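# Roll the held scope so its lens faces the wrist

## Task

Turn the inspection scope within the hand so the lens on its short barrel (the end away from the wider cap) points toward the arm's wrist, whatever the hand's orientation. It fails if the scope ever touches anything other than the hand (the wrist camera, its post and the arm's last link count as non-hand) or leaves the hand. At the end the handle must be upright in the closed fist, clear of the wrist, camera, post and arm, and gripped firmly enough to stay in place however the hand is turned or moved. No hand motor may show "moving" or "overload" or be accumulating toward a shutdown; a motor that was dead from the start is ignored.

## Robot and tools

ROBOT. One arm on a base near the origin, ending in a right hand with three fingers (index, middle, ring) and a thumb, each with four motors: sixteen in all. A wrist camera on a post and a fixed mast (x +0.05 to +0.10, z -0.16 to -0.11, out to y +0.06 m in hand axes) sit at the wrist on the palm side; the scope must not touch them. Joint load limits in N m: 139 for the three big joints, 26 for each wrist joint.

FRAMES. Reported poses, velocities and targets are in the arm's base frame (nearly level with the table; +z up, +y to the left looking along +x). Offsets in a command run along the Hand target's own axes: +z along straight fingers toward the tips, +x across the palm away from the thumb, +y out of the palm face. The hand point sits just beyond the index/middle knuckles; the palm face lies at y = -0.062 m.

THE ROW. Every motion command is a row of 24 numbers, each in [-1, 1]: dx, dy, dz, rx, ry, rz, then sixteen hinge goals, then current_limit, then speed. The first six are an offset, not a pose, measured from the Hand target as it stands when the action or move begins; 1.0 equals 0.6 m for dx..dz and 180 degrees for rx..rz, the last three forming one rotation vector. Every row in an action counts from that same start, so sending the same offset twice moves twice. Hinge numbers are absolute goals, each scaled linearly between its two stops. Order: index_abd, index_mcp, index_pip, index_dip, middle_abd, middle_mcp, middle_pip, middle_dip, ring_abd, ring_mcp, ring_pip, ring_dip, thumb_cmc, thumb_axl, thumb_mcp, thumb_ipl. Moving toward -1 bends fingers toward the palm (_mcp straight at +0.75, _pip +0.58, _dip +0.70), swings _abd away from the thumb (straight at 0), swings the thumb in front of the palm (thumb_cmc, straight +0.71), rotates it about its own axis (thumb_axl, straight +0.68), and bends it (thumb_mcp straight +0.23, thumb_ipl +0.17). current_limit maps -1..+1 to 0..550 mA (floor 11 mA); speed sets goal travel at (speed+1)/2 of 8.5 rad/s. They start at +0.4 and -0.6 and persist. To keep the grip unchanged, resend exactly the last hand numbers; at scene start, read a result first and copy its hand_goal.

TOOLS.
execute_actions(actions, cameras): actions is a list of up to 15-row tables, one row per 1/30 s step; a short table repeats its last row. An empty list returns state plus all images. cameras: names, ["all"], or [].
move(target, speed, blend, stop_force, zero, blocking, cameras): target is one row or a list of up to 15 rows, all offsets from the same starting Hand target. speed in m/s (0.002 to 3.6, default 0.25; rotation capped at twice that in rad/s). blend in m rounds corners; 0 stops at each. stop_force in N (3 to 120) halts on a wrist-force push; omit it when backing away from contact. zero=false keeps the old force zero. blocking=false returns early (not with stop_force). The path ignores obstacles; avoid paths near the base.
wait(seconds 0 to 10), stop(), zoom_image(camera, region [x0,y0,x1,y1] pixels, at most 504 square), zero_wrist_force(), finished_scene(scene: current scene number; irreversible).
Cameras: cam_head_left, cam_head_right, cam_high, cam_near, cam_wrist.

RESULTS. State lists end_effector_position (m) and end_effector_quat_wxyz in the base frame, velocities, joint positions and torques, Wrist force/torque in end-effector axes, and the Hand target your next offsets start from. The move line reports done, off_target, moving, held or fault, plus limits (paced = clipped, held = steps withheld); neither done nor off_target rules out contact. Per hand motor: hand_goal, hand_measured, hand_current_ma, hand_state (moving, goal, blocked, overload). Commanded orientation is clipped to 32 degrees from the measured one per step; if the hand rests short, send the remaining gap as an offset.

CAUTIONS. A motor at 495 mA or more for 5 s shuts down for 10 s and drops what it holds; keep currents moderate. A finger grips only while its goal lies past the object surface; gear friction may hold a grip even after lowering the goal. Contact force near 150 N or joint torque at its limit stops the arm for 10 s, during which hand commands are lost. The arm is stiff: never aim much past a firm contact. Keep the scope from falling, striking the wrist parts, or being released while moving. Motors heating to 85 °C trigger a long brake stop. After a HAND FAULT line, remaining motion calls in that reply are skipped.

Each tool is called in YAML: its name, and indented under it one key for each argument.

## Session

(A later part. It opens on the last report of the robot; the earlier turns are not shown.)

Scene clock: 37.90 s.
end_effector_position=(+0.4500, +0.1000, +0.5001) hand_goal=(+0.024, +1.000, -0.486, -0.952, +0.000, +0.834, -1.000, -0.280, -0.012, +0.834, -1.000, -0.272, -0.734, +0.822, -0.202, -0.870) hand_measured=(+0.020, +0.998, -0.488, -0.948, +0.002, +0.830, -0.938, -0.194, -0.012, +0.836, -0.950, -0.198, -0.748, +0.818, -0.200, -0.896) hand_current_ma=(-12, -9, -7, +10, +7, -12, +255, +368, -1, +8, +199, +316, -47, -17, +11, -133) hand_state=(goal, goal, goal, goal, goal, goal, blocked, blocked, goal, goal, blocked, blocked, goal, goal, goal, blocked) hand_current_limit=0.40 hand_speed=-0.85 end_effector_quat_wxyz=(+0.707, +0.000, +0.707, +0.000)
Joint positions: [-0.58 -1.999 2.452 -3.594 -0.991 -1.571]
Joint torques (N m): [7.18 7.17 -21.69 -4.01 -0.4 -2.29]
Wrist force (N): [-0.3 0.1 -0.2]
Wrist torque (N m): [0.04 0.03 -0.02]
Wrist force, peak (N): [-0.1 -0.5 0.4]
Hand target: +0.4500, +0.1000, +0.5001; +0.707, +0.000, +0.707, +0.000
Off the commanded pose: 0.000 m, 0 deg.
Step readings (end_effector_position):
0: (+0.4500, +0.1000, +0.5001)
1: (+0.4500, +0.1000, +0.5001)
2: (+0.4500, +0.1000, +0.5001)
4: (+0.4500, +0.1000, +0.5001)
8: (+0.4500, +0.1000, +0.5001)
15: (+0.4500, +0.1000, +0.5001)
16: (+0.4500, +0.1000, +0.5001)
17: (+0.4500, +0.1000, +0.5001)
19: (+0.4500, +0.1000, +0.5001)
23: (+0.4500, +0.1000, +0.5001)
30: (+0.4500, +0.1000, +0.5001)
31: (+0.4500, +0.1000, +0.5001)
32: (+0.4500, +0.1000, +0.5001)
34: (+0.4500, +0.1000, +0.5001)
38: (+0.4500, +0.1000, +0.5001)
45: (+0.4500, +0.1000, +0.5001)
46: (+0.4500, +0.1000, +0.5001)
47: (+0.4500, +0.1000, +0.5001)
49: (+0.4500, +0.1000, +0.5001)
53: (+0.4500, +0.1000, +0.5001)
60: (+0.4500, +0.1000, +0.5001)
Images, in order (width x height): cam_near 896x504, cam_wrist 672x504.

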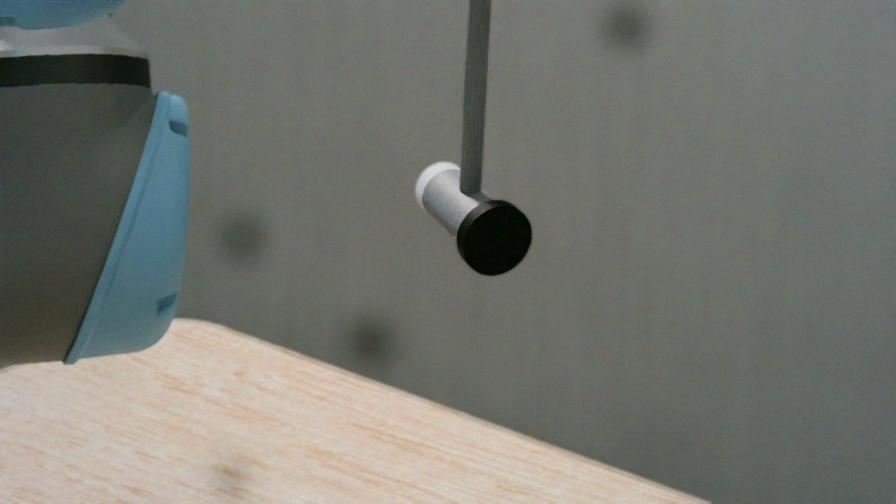

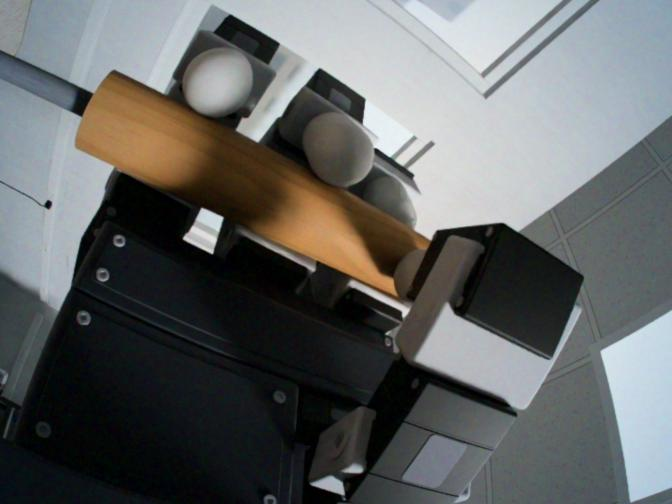

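execute_actions:
  actions:
    - [[0,0,0,0,0,0,0.024,0.9562,-0.6832,-0.8841,0.0,0.834,-1.0,-0.28,-0.012,0.834,-1.0,-0.272,-0.734,0.822,-0.2663,-0.9114,0.4,-0.85]]
    - [[0,0,0,0,0,0,0.024,0.9562,-0.6832,-0.8841,0.0,0.834,-0.94,0.0,-0.012,0.834,-0.94,0.0,-0.734,0.822,-0.2663,-0.9114,0.4,-0.8]]
    - [[0,0,0,0,0,0,0.024,0.9041,-0.6774,-0.8449,0.0,0.834,-0.94,0.0,-0.012,0.834,-0.94,0.0,-0.734,0.822,-0.273,-0.9114,0.4,-0.93]]
    - [[0,0,0,0,0,0,0.024,0.8712,-0.7066,-0.7594,0.0,0.834,-0.94,0.0,-0.012,0.834,-0.94,0.0,-0.734,0.822,-0.2865,-0.9016,0.4,-0.93]]
    - [[0,0,0,0,0,0,0.024,0.8534,-0.7679,-0.6406,0.0,0.834,-0.94,0.0,-0.012,0.834,-0.94,0.0,-0.734,0.822,-0.3079,-0.8822,0.4,-0.93]]
  cameras: ["cam_wrist","cam_near","cam_head_left"]

Scene clock: 40.90 s.
end_effector_position=(+0.4500, +0.1000, +0.5001) hand_goal=(+0.024, +0.854, -0.768, -0.640, +0.000, +0.834, -0.940, +0.000, -0.012, +0.834, -0.940, +0.000, -0.734, +0.822, -0.308, -0.882) hand_measured=(+0.014, +0.894, -0.638, -0.616, +0.002, +0.832, -0.936, -0.002, -0.012, +0.836, -0.938, -0.002, -0.754, +0.806, -0.308, -0.940) hand_current_ma=(-26, +171, +385, +91, +5, -6, +9, -8, -1, +3, +7, -9, -73, -69, -2, -325) hand_state=(goal, blocked, blocked, blocked, goal, goal, goal, goal, goal, goal, goal, goal, goal, goal, goal, blocked) hand_current_limit=0.40 hand_speed=-0.93 end_effector_quat_wxyz=(+0.707, +0.000, +0.707, +0.000)
Joint positions: [-0.58 -1.999 2.452 -3.594 -0.991 -1.571]
Joint torques (N m): [7.32 7.45 -21.95 -3.93 -0.46 -2.33]
Wrist force (N): [0.3 -0.5 0.1]
Wrist torque (N m): [-0.07 -0.06 0.01]
Wrist force, peak (N): [-0.4 -0.1 0.5]
Hand target: +0.4500, +0.1000, +0.5001; +0.707, +0.000, +0.707, +0.000
Off the commanded pose: 0.000 m, 0 deg.
Step readings (end_effector_position):
0: (+0.4500, +0.1000, +0.5001)
1: (+0.4500, +0.1000, +0.5001)
2: (+0.4500, +0.1000, +0.5001)
4: (+0.4500, +0.1000, +0.5001)
8: (+0.4500, +0.1000, +0.5001)
15: (+0.4500, +0.1000, +0.5001)
16: (+0.4500, +0.1000, +0.5001)
17: (+0.4500, +0.1000, +0.5001)
19: (+0.4500, +0.1000, +0.5001)
23: (+0.4500, +0.1000, +0.5001)
30: (+0.4500, +0.1000, +0.5001)
31: (+0.4500, +0.1000, +0.5001)
32: (+0.4500, +0.1000, +0.5001)
34: (+0.4500, +0.1000, +0.5001)
38: (+0.4500, +0.1000, +0.5001)
45: (+0.4500, +0.1000, +0.5001)
46: (+0.4500, +0.1000, +0.5001)
47: (+0.4500, +0.1000, +0.5001)
49: (+0.4500, +0.1000, +0.5001)
53: (+0.4500, +0.1000, +0.5001)
60: (+0.4500, +0.1000, +0.5001)
61: (+0.4500, +0.1000, +0.5001)
62: (+0.4500, +0.1000, +0.5001)
64: (+0.4500, +0.1000, +0.5001)
68: (+0.4500, +0.1000, +0.5001)
75: (+0.4500, +0.1000, +0.5001)
Images, in order (width x height): cam_head_left 896x504, cam_near 896x504, cam_wrist 672x504.

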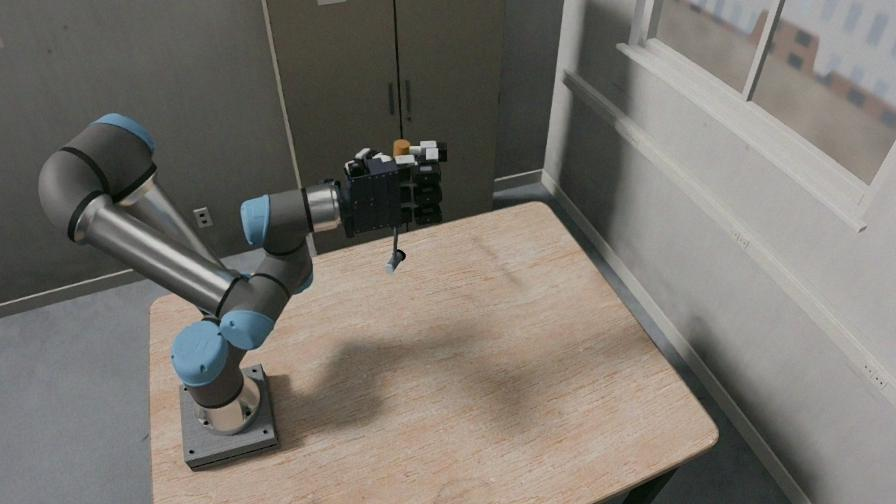

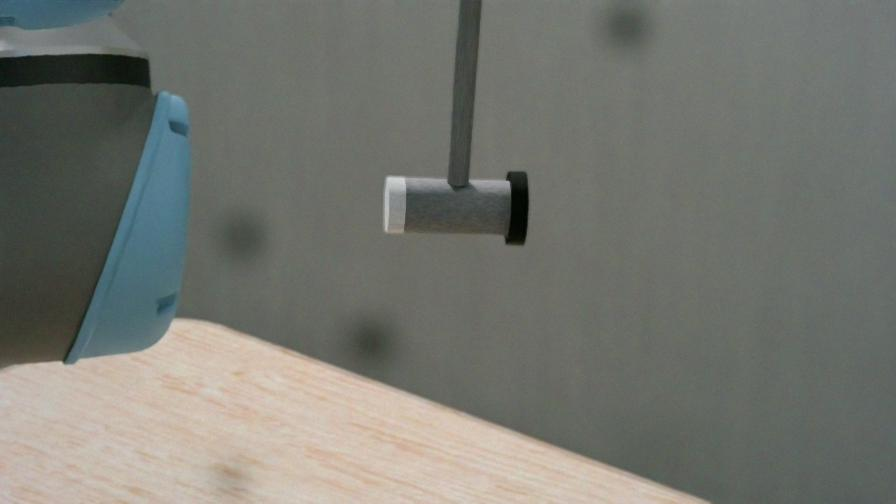

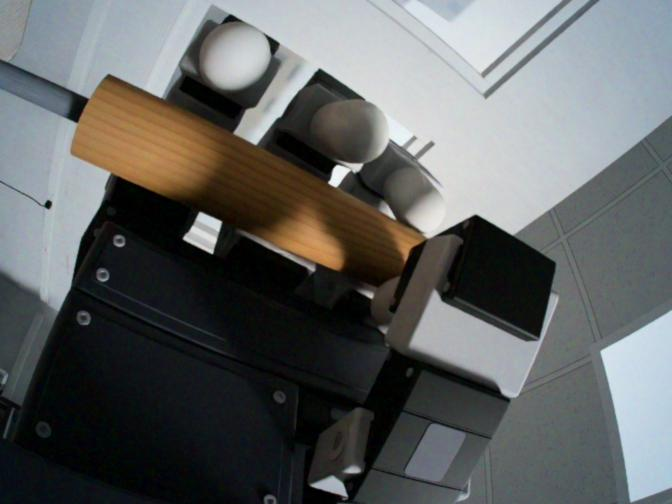

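zoom_image:
  camera: "cam_head_left"
  region: [300, 120, 480, 290]

zoom_image:
  camera: "cam_near"
  region: [360, 130, 560, 270]

execute_actions:
  actions: []
  cameras: ["all"]

Scaled by 2.800 from the camera's 896x504 image, which has a finer 1280x720 frame.

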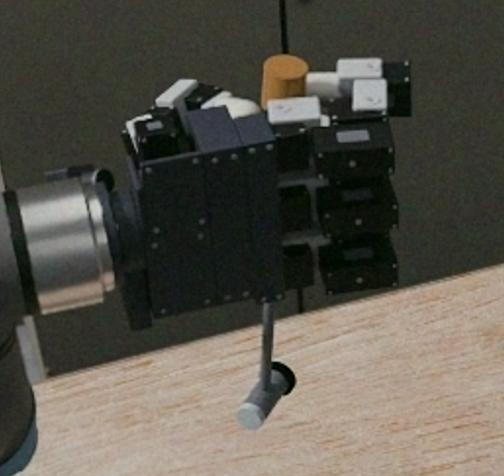

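Scaled by 2.520 from the camera's 896x504 image, which has a finer 1280x720 frame.

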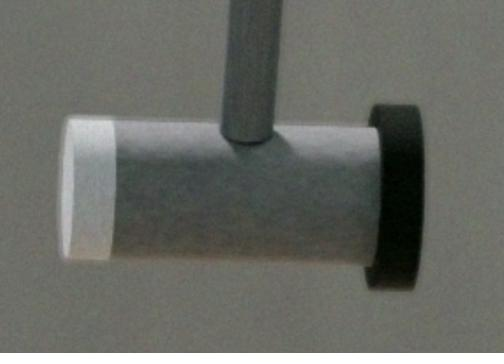

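Scene clock: 41.50 s.
end_effector_position=(+0.4500, +0.1000, +0.5001) hand_goal=(+0.024, +0.854, -0.768, -0.640, +0.000, +0.834, -0.940, +0.000, -0.012, +0.834, -0.940, +0.000, -0.734, +0.822, -0.308, -0.882) hand_measured=(+0.014, +0.894, -0.640, -0.616, +0.002, +0.832, -0.936, -0.002, -0.012, +0.836, -0.938, -0.002, -0.754, +0.806, -0.308, -0.940) hand_current_ma=(-26, +171, +385, +91, +5, -6, +9, -8, -1, +3, +7, -9, -73, -69, -2, -325) hand_state=(goal, blocked, blocked, blocked, goal, goal, goal, goal, goal, goal, goal, goal, goal, goal, goal, blocked) hand_current_limit=0.40 hand_speed=-0.93 end_effector_quat_wxyz=(+0.707, +0.000, +0.707, +0.000)
Joint positions: [-0.58 -1.999 2.452 -3.594 -0.991 -1.571]
Joint velocities: within noise
Joint torques (N m): [7.68 7.61 -22.54 -3.65 -0.41 -2.25]
Motor temperatures (°C): [33 30 32 33 39 34]
Wrist force (N): [-0.1 -0.2 0.2]
Wrist torque (N m): [-0.03 -0.01 -0.01]
Wrist force, peak (N): [-0.4 -0.3 0.2]
Hand target: +0.4500, +0.1000, +0.5001; +0.707, +0.000, +0.707, +0.000
Off the commanded pose: 0.000 m, 0 deg.

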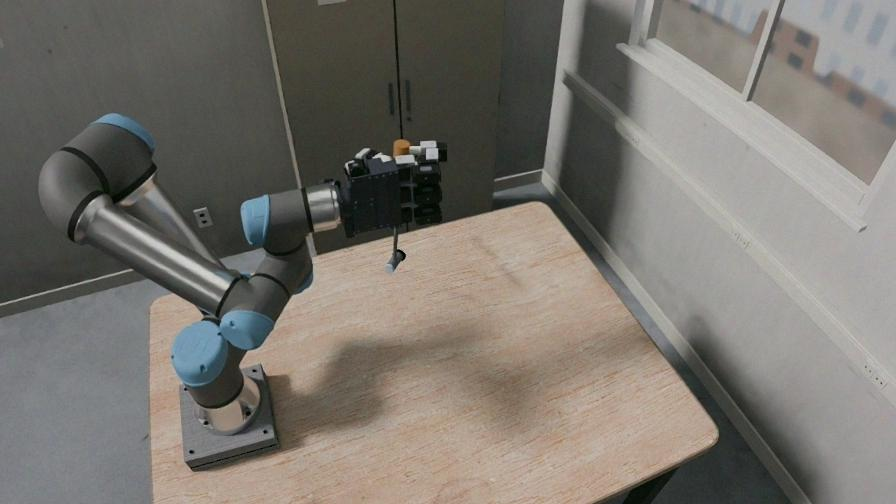

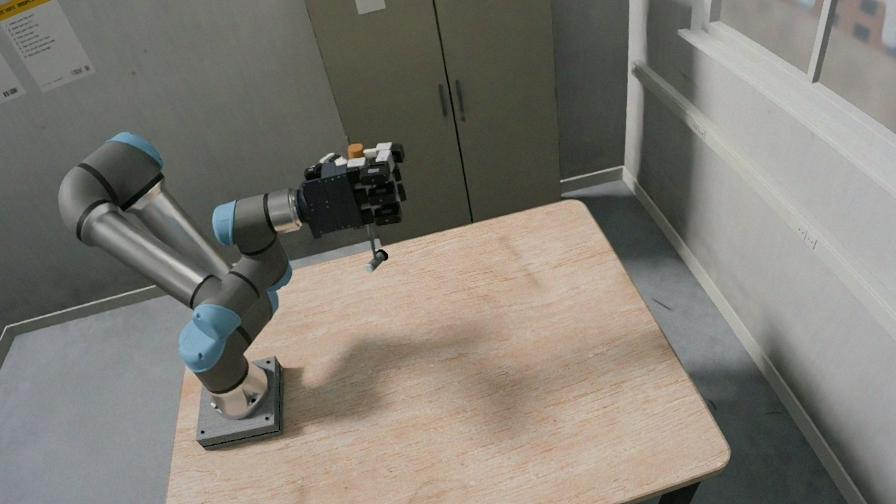

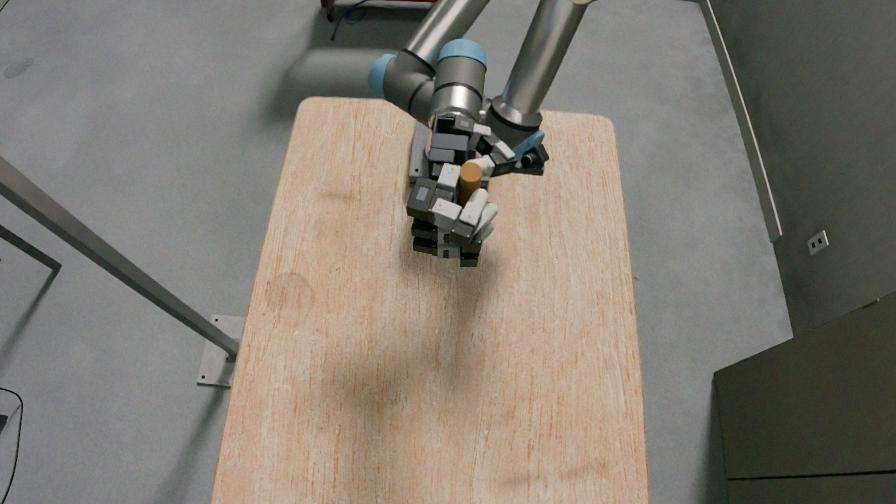

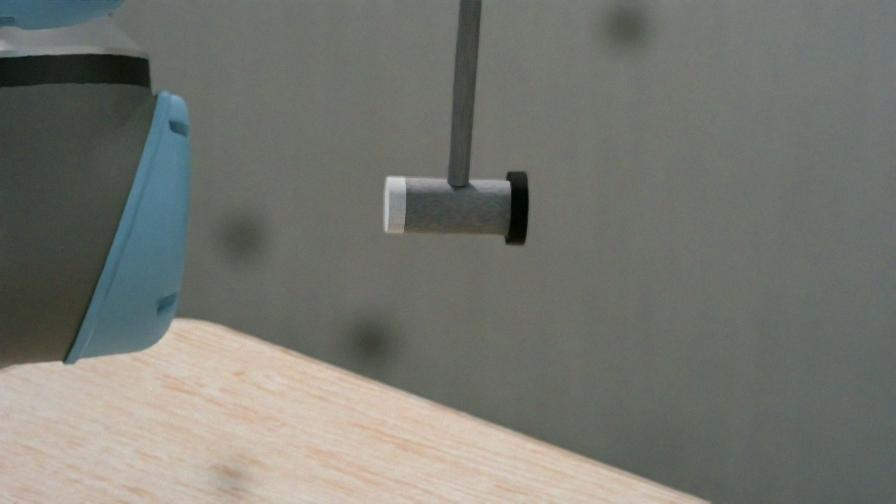

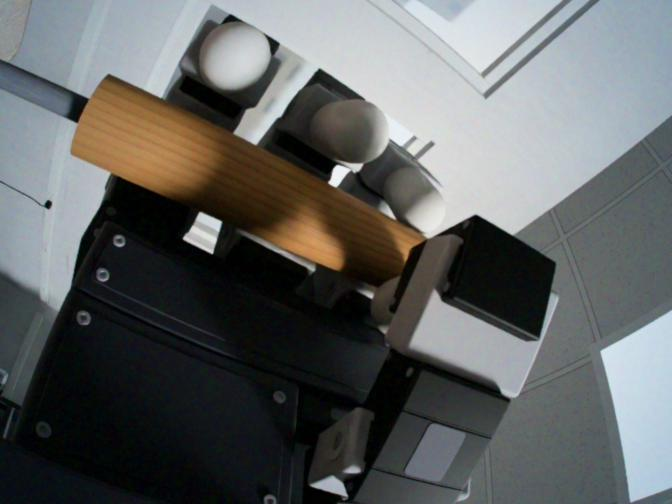

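execute_actions:
  actions:
    - [[0,0,0,0,0,0,0.024,0.8986,-0.7022,-0.8043,0.0,0.834,-0.94,0.0,-0.012,0.834,-0.94,0.0,-0.734,0.822,-0.2506,-0.8692,0.4,-0.92]]
  cameras: ["cam_near","cam_wrist"]

Scene clock: 43.93 s.
end_effector_position=(+0.4500, +0.1000, +0.5001) hand_goal=(+0.024, +0.898, -0.702, -0.804, +0.000, +0.834, -0.940, +0.000, -0.012, +0.834, -0.940, +0.000, -0.734, +0.822, -0.250, -0.870) hand_measured=(+0.014, +0.924, -0.638, -0.640, +0.002, +0.832, -0.936, -0.002, -0.012, +0.836, -0.938, -0.002, -0.754, +0.806, -0.286, -0.938) hand_current_ma=(-26, +107, +266, +385, +5, -6, +9, -8, -1, +3, +7, -9, -73, -72, -187, -385) hand_state=(goal, blocked, blocked, blocked, goal, goal, goal, goal, goal, goal, goal, goal, goal, goal, blocked, blocked) hand_current_limit=0.40 hand_speed=-0.92 end_effector_quat_wxyz=(+0.707, +0.000, +0.707, +0.000)
Joint positions: [-0.58 -1.999 2.452 -3.594 -0.991 -1.571]
Joint torques (N m): [7.44 7.37 -22.66 -3.76 -0.34 -2.23]
Wrist force (N): [-0.3 -0.2 0.2]
Wrist torque (N m): [-0.04 0.02 -0.02]
Wrist force, peak (N): [-0.5 -0.1 0.3]
Hand target: +0.4500, +0.1000, +0.5001; +0.707, +0.000, +0.707, +0.000
Off the commanded pose: 0.000 m, 0 deg.
Step readings (end_effector_position):
0: (+0.4500, +0.1000, +0.5001)
1: (+0.4500, +0.1000, +0.5001)
2: (+0.4500, +0.1000, +0.5001)
4: (+0.4500, +0.1000, +0.5001)
8: (+0.4500, +0.1000, +0.5001)
15: (+0.4500, +0.1000, +0.5001)
Images, in order (width x height): cam_near 896x504, cam_wrist 672x504.

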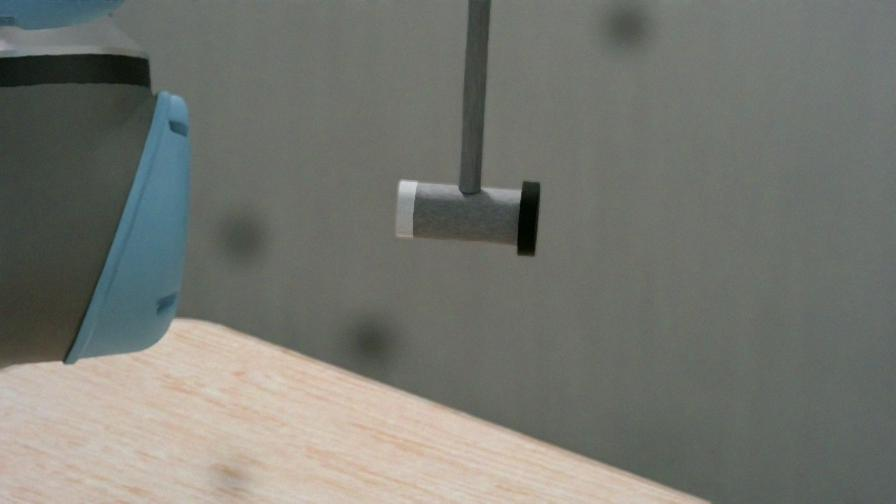

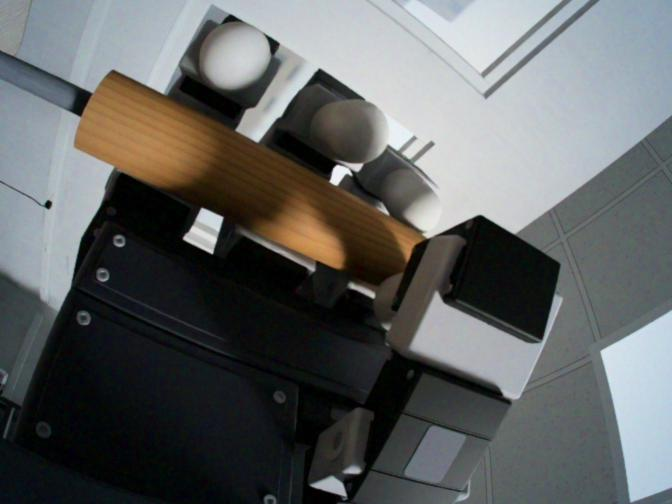

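execute_actions:
  actions:
    - [[0,0,0,0,0,0,0.024,0.9192,-0.6861,-0.8638,0.0,0.834,-0.94,0.0,-0.012,0.834,-0.94,0.0,-0.734,0.822,-0.2292,-0.8811,0.4,-0.92]]
  cameras: ["cam_near","cam_wrist"]

Scene clock: 45.03 s.
end_effector_position=(+0.4500, +0.1000, +0.5001) hand_goal=(+0.024, +0.920, -0.686, -0.864, +0.000, +0.834, -0.940, +0.000, -0.012, +0.834, -0.940, +0.000, -0.734, +0.822, -0.230, -0.882) hand_measured=(+0.014, +0.960, -0.608, -0.790, +0.002, +0.832, -0.936, -0.002, -0.012, +0.836, -0.938, -0.002, -0.754, +0.806, -0.212, -0.938) hand_current_ma=(-26, +173, +330, +309, +5, -6, +9, -8, -1, +3, +7, -9, -73, -70, +91, -322) hand_state=(goal, blocked, blocked, blocked, goal, goal, goal, goal, goal, goal, goal, goal, goal, goal, goal, blocked) hand_current_limit=0.40 hand_speed=-0.92 end_effector_quat_wxyz=(+0.707, +0.000, +0.707, +0.000)
Joint positions: [-0.58 -1.999 2.452 -3.594 -0.991 -1.571]
Joint torques (N m): [7.95 6.89 -22.21 -3.82 -0.39 -2.14]
Wrist force (N): [0.1 -0.2 0.1]
Wrist torque (N m): [-0.03 0.00 0.00]
Wrist force, peak (N): [-0.4 -0.5 0.1]
Hand target: +0.4500, +0.1000, +0.5001; +0.707, +0.000, +0.707, +0.000
Off the commanded pose: 0.000 m, 0 deg.
Step readings (end_effector_position):
0: (+0.4500, +0.1000, +0.5001)
1: (+0.4500, +0.1000, +0.5001)
2: (+0.4500, +0.1000, +0.5001)
4: (+0.4500, +0.1000, +0.5001)
8: (+0.4500, +0.1000, +0.5001)
15: (+0.4500, +0.1000, +0.5001)
Images, in order (width x height): cam_near 896x504, cam_wrist 672x504.

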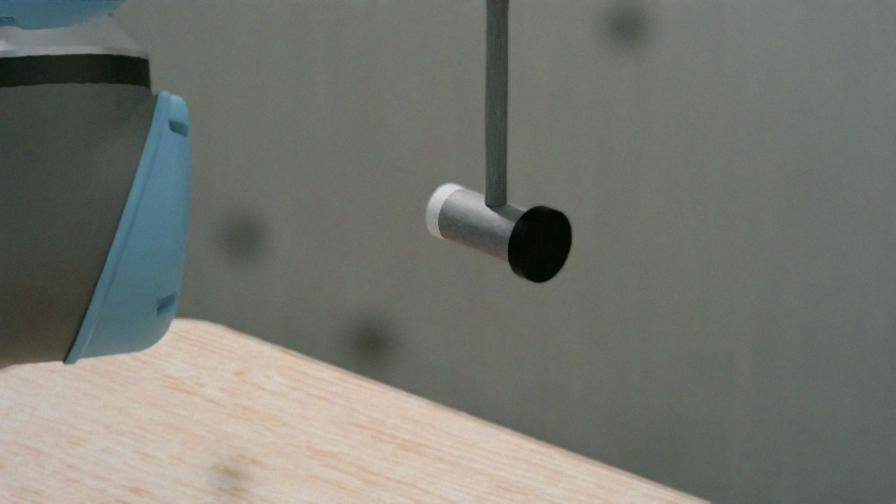

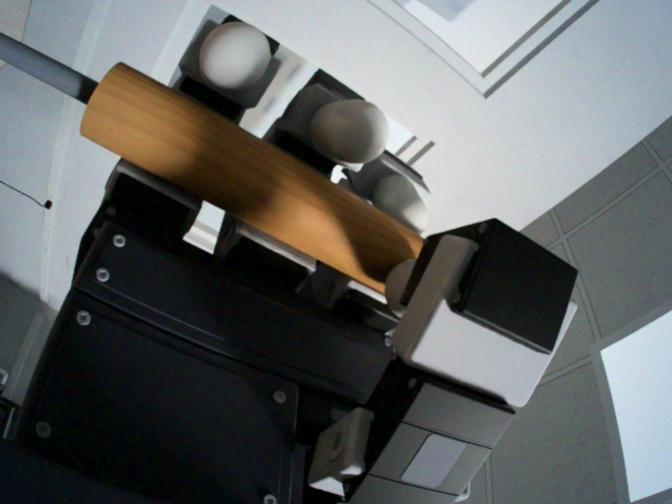

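execute_actions:
  actions: []
  cameras: ["cam_head_left","cam_head_right","cam_near","cam_high"]

zoom_image:
  camera: "cam_head_left"
  region: [330, 150, 450, 290]

zoom_image:
  camera: "cam_head_right"
  region: [300, 150, 420, 290]

zoom_image:
  camera: "cam_near"
  region: [400, 160, 600, 300]

Scene clock: 45.60 s.
end_effector_position=(+0.4500, +0.1000, +0.5001) hand_goal=(+0.024, +0.920, -0.686, -0.864, +0.000, +0.834, -0.940, +0.000, -0.012, +0.834, -0.940, +0.000, -0.734, +0.822, -0.230, -0.882) hand_measured=(+0.014, +0.960, -0.608, -0.792, +0.002, +0.832, -0.936, -0.002, -0.012, +0.836, -0.938, -0.002, -0.754, +0.806, -0.210, -0.938) hand_current_ma=(-26, +173, +330, +302, +5, -6, +9, -8, -1, +3, +7, -9, -73, -69, +95, -322) hand_state=(goal, blocked, blocked, blocked, goal, goal, goal, goal, goal, goal, goal, goal, goal, goal, goal, blocked) hand_current_limit=0.40 hand_speed=-0.92 end_effector_quat_wxyz=(+0.707, +0.000, +0.707, +0.000)
Joint positions: [-0.58 -1.999 2.452 -3.594 -0.991 -1.571]
Joint velocities: within noise
Joint torques (N m): [7.34 7.41 -22.2 -3.7 -0.1 -2.13]
Motor temperatures (°C): [33 30 32 33 39 34]
Wrist force (N): [-0.4 0.2 0.3]
Wrist torque (N m): [0.00 0.05 -0.03]
Wrist force, peak (N): [-0.5 -0.3 0.0]
Hand target: +0.4500, +0.1000, +0.5001; +0.707, +0.000, +0.707, +0.000
Off the commanded pose: 0.000 m, 0 deg.
Images, in order (width x height): cam_head_left 896x504, cam_head_right 896x504, cam_high 896x504, cam_near 896x504.

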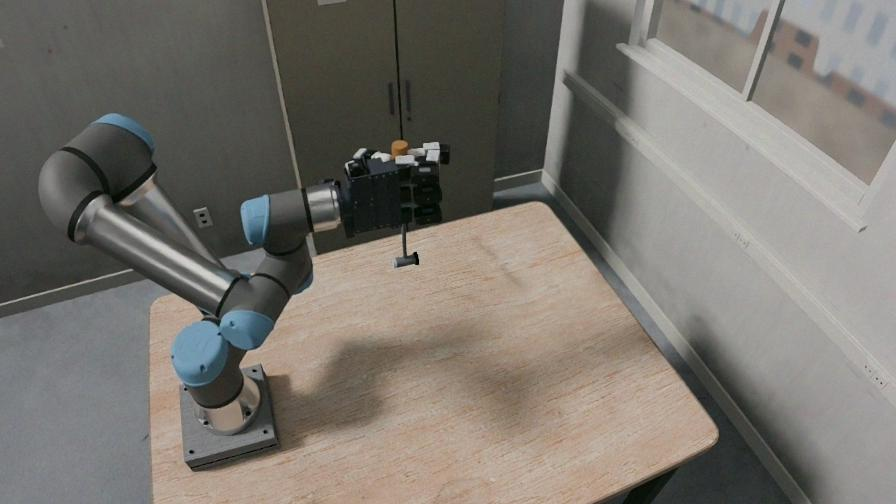

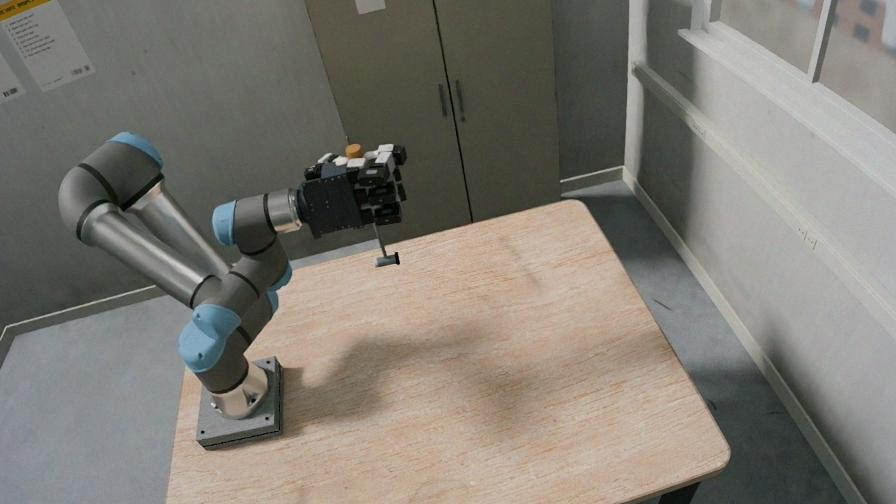

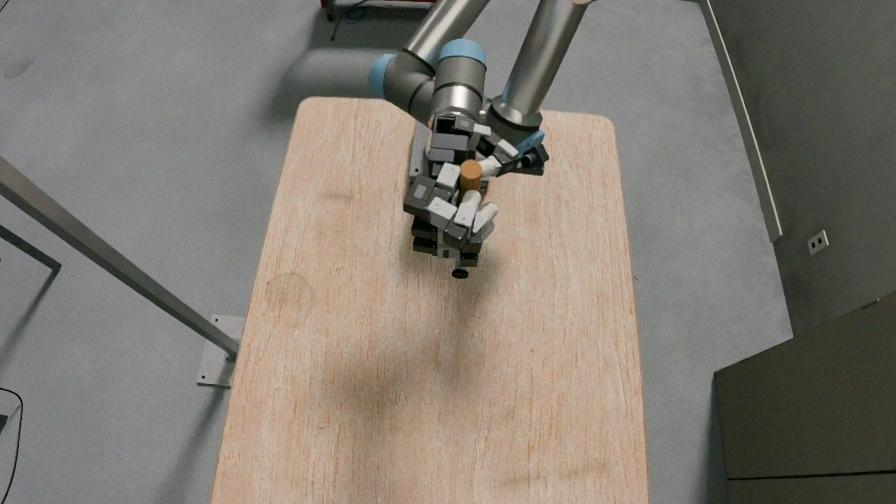

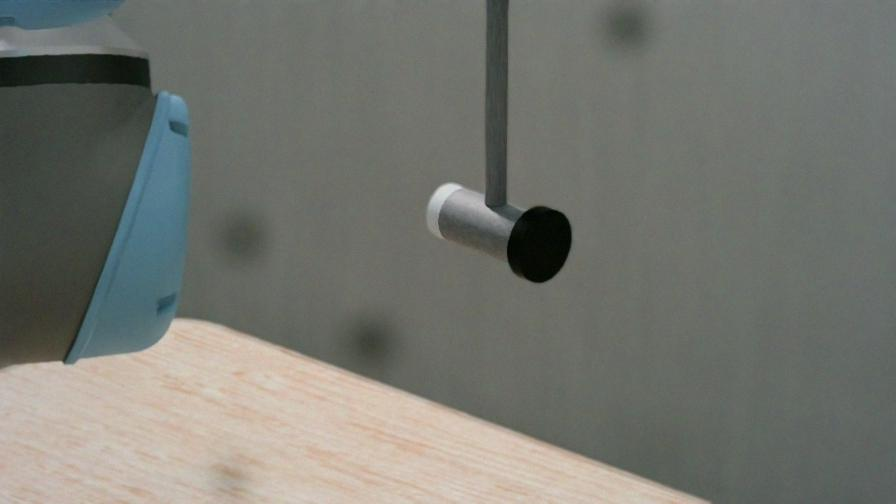

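Scaled by 3.600 from the camera's 896x504 image, which has a finer 1280x720 frame.

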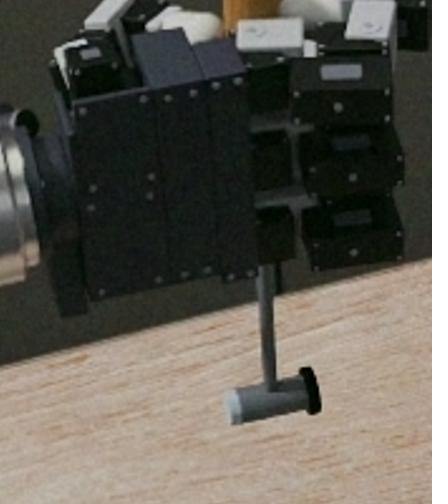

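Scaled by 3.600 from the camera's 896x504 image, which has a finer 1280x720 frame.

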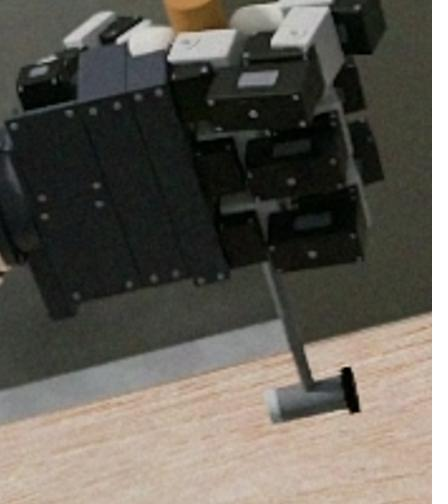

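Scaled by 2.520 from the camera's 896x504 image, which has a finer 1280x720 frame.

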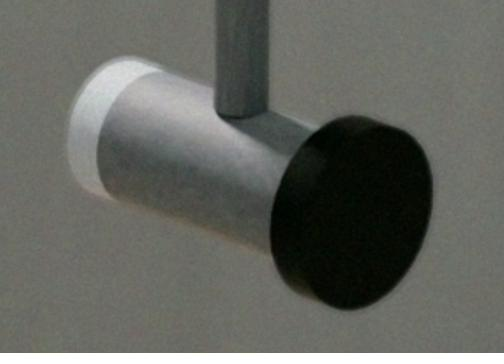

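execute_actions:
  actions:
    - [[0,0,0,0,0,0,0.024,0.9192,-0.6861,-0.8638,0.0,0.834,-1.0,-0.28,-0.012,0.834,-1.0,-0.272,-0.734,0.822,-0.2292,-0.8811,0.4,-0.85]]
  cameras: ["cam_near","cam_wrist","cam_head_left","cam_head_right"]

zoom_image:
  camera: "cam_head_left"
  region: [330, 150, 450, 290]

zoom_image:
  camera: "cam_head_right"
  region: [300, 150, 420, 290]

zoom_image:
  camera: "cam_near"
  region: [400, 160, 600, 300]

Scene clock: 47.43 s.
end_effector_position=(+0.4500, +0.1000, +0.5001) hand_goal=(+0.024, +0.920, -0.686, -0.864, +0.000, +0.834, -1.000, -0.280, -0.012, +0.834, -1.000, -0.272, -0.734, +0.822, -0.230, -0.882) hand_measured=(+0.012, +0.964, -0.608, -0.806, +0.002, +0.822, -0.948, -0.164, -0.012, +0.836, -0.948, -0.166, -0.754, +0.806, -0.204, -0.938) hand_current_ma=(-34, +187, +330, +242, +5, -41, +207, +385, -1, +3, +215, +385, -73, -69, +132, -318) hand_state=(goal, blocked, blocked, blocked, goal, goal, blocked, blocked, goal, goal, blocked, blocked, goal, goal, blocked, blocked) hand_current_limit=0.40 hand_speed=-0.85 end_effector_quat_wxyz=(+0.707, +0.000, +0.707, +0.000)
Joint positions: [-0.58 -1.999 2.452 -3.594 -0.991 -1.571]
Joint torques (N m): [6.15 6.13 -22.48 -3.92 -0.16 -2.14]
Wrist force (N): [0.0 -0.2 0.3]
Wrist torque (N m): [-0.05 -0.01 0.00]
Wrist force, peak (N): [-0.2 -0.5 0.3]
Hand target: +0.4500, +0.1000, +0.5001; +0.707, +0.000, +0.707, +0.000
Off the commanded pose: 0.000 m, 0 deg.
Step readings (end_effector_position):
0: (+0.4500, +0.1000, +0.5001)
1: (+0.4500, +0.1000, +0.5001)
2: (+0.4500, +0.1000, +0.5001)
4: (+0.4500, +0.1000, +0.5001)
8: (+0.4500, +0.1000, +0.5001)
15: (+0.4500, +0.1000, +0.5001)
Images, in order (width x height): cam_head_left 896x504, cam_head_right 896x504, cam_near 896x504, cam_wrist 672x504.

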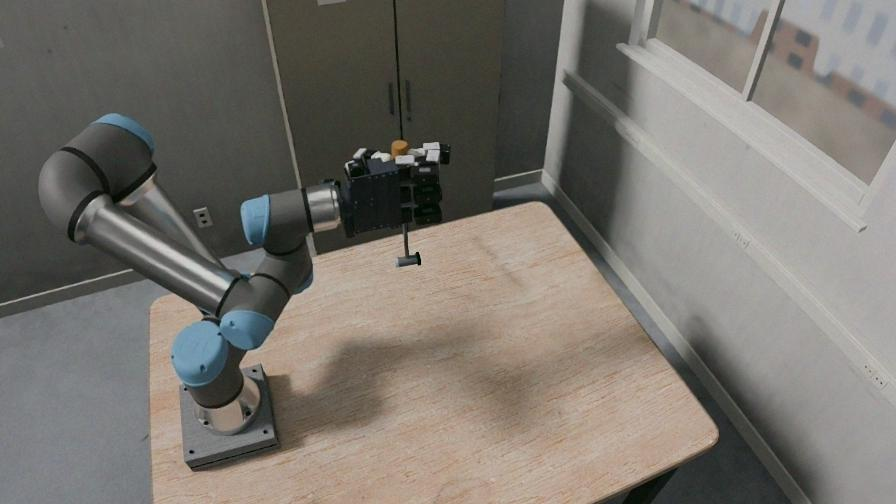

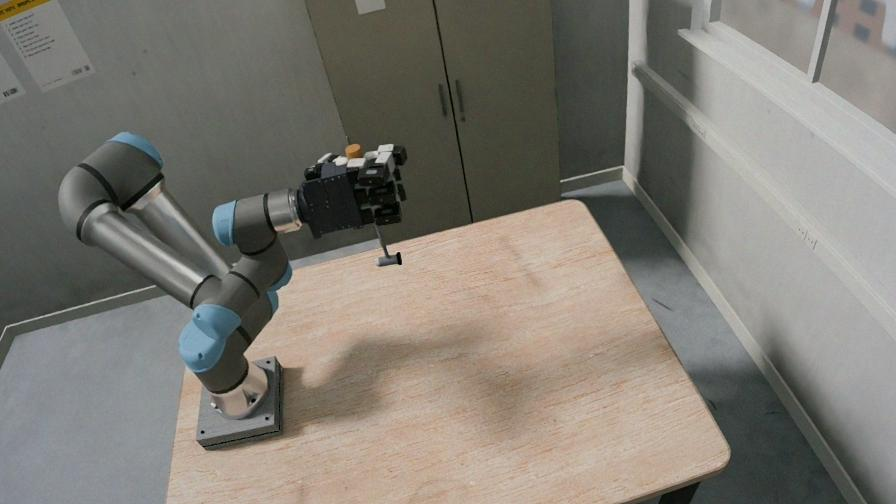

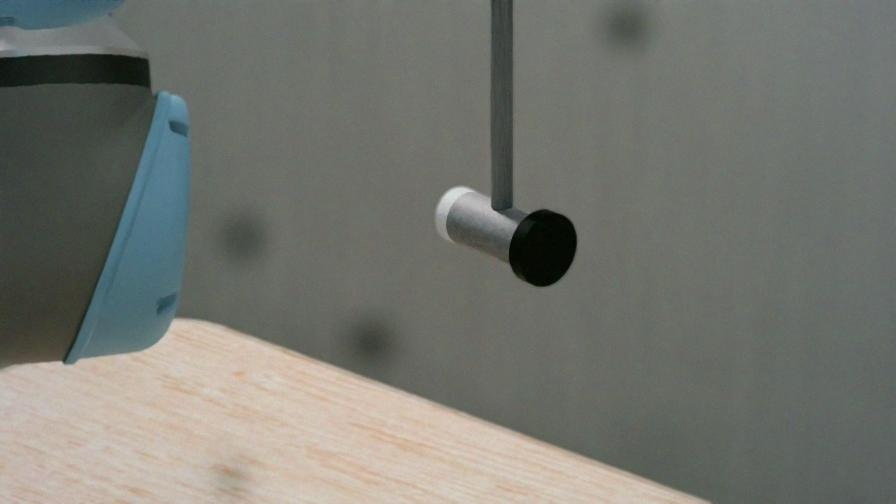

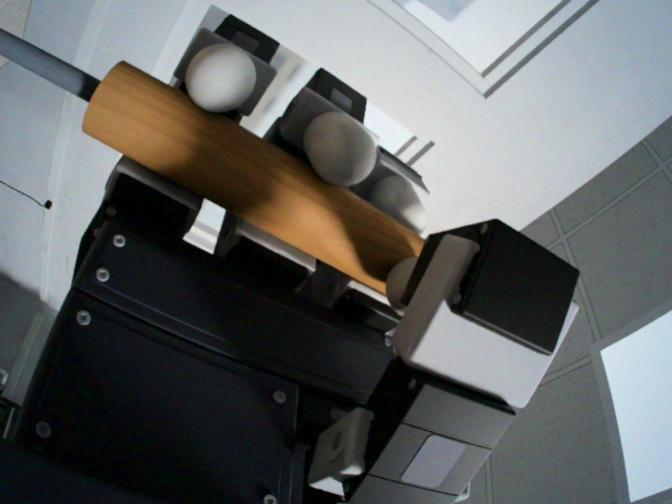

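Scaled by 3.600 from the camera's 896x504 image, which has a finer 1280x720 frame.

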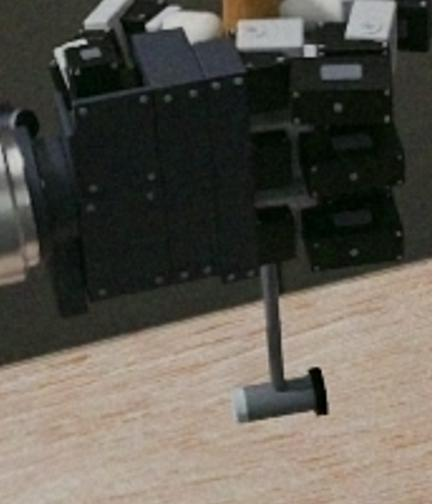

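Scaled by 3.600 from the camera's 896x504 image, which has a finer 1280x720 frame.

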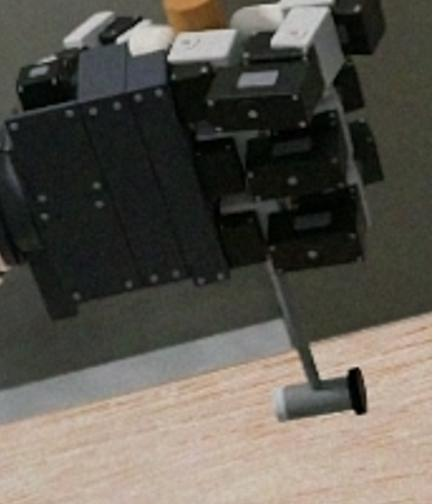

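Scaled by 2.520 from the camera's 896x504 image, which has a finer 1280x720 frame.

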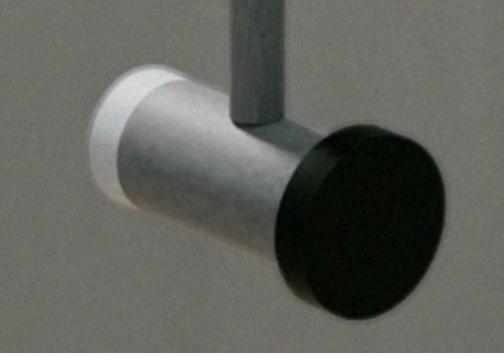

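finished_scene:
  scene: 1

The scene is finished: the task was done.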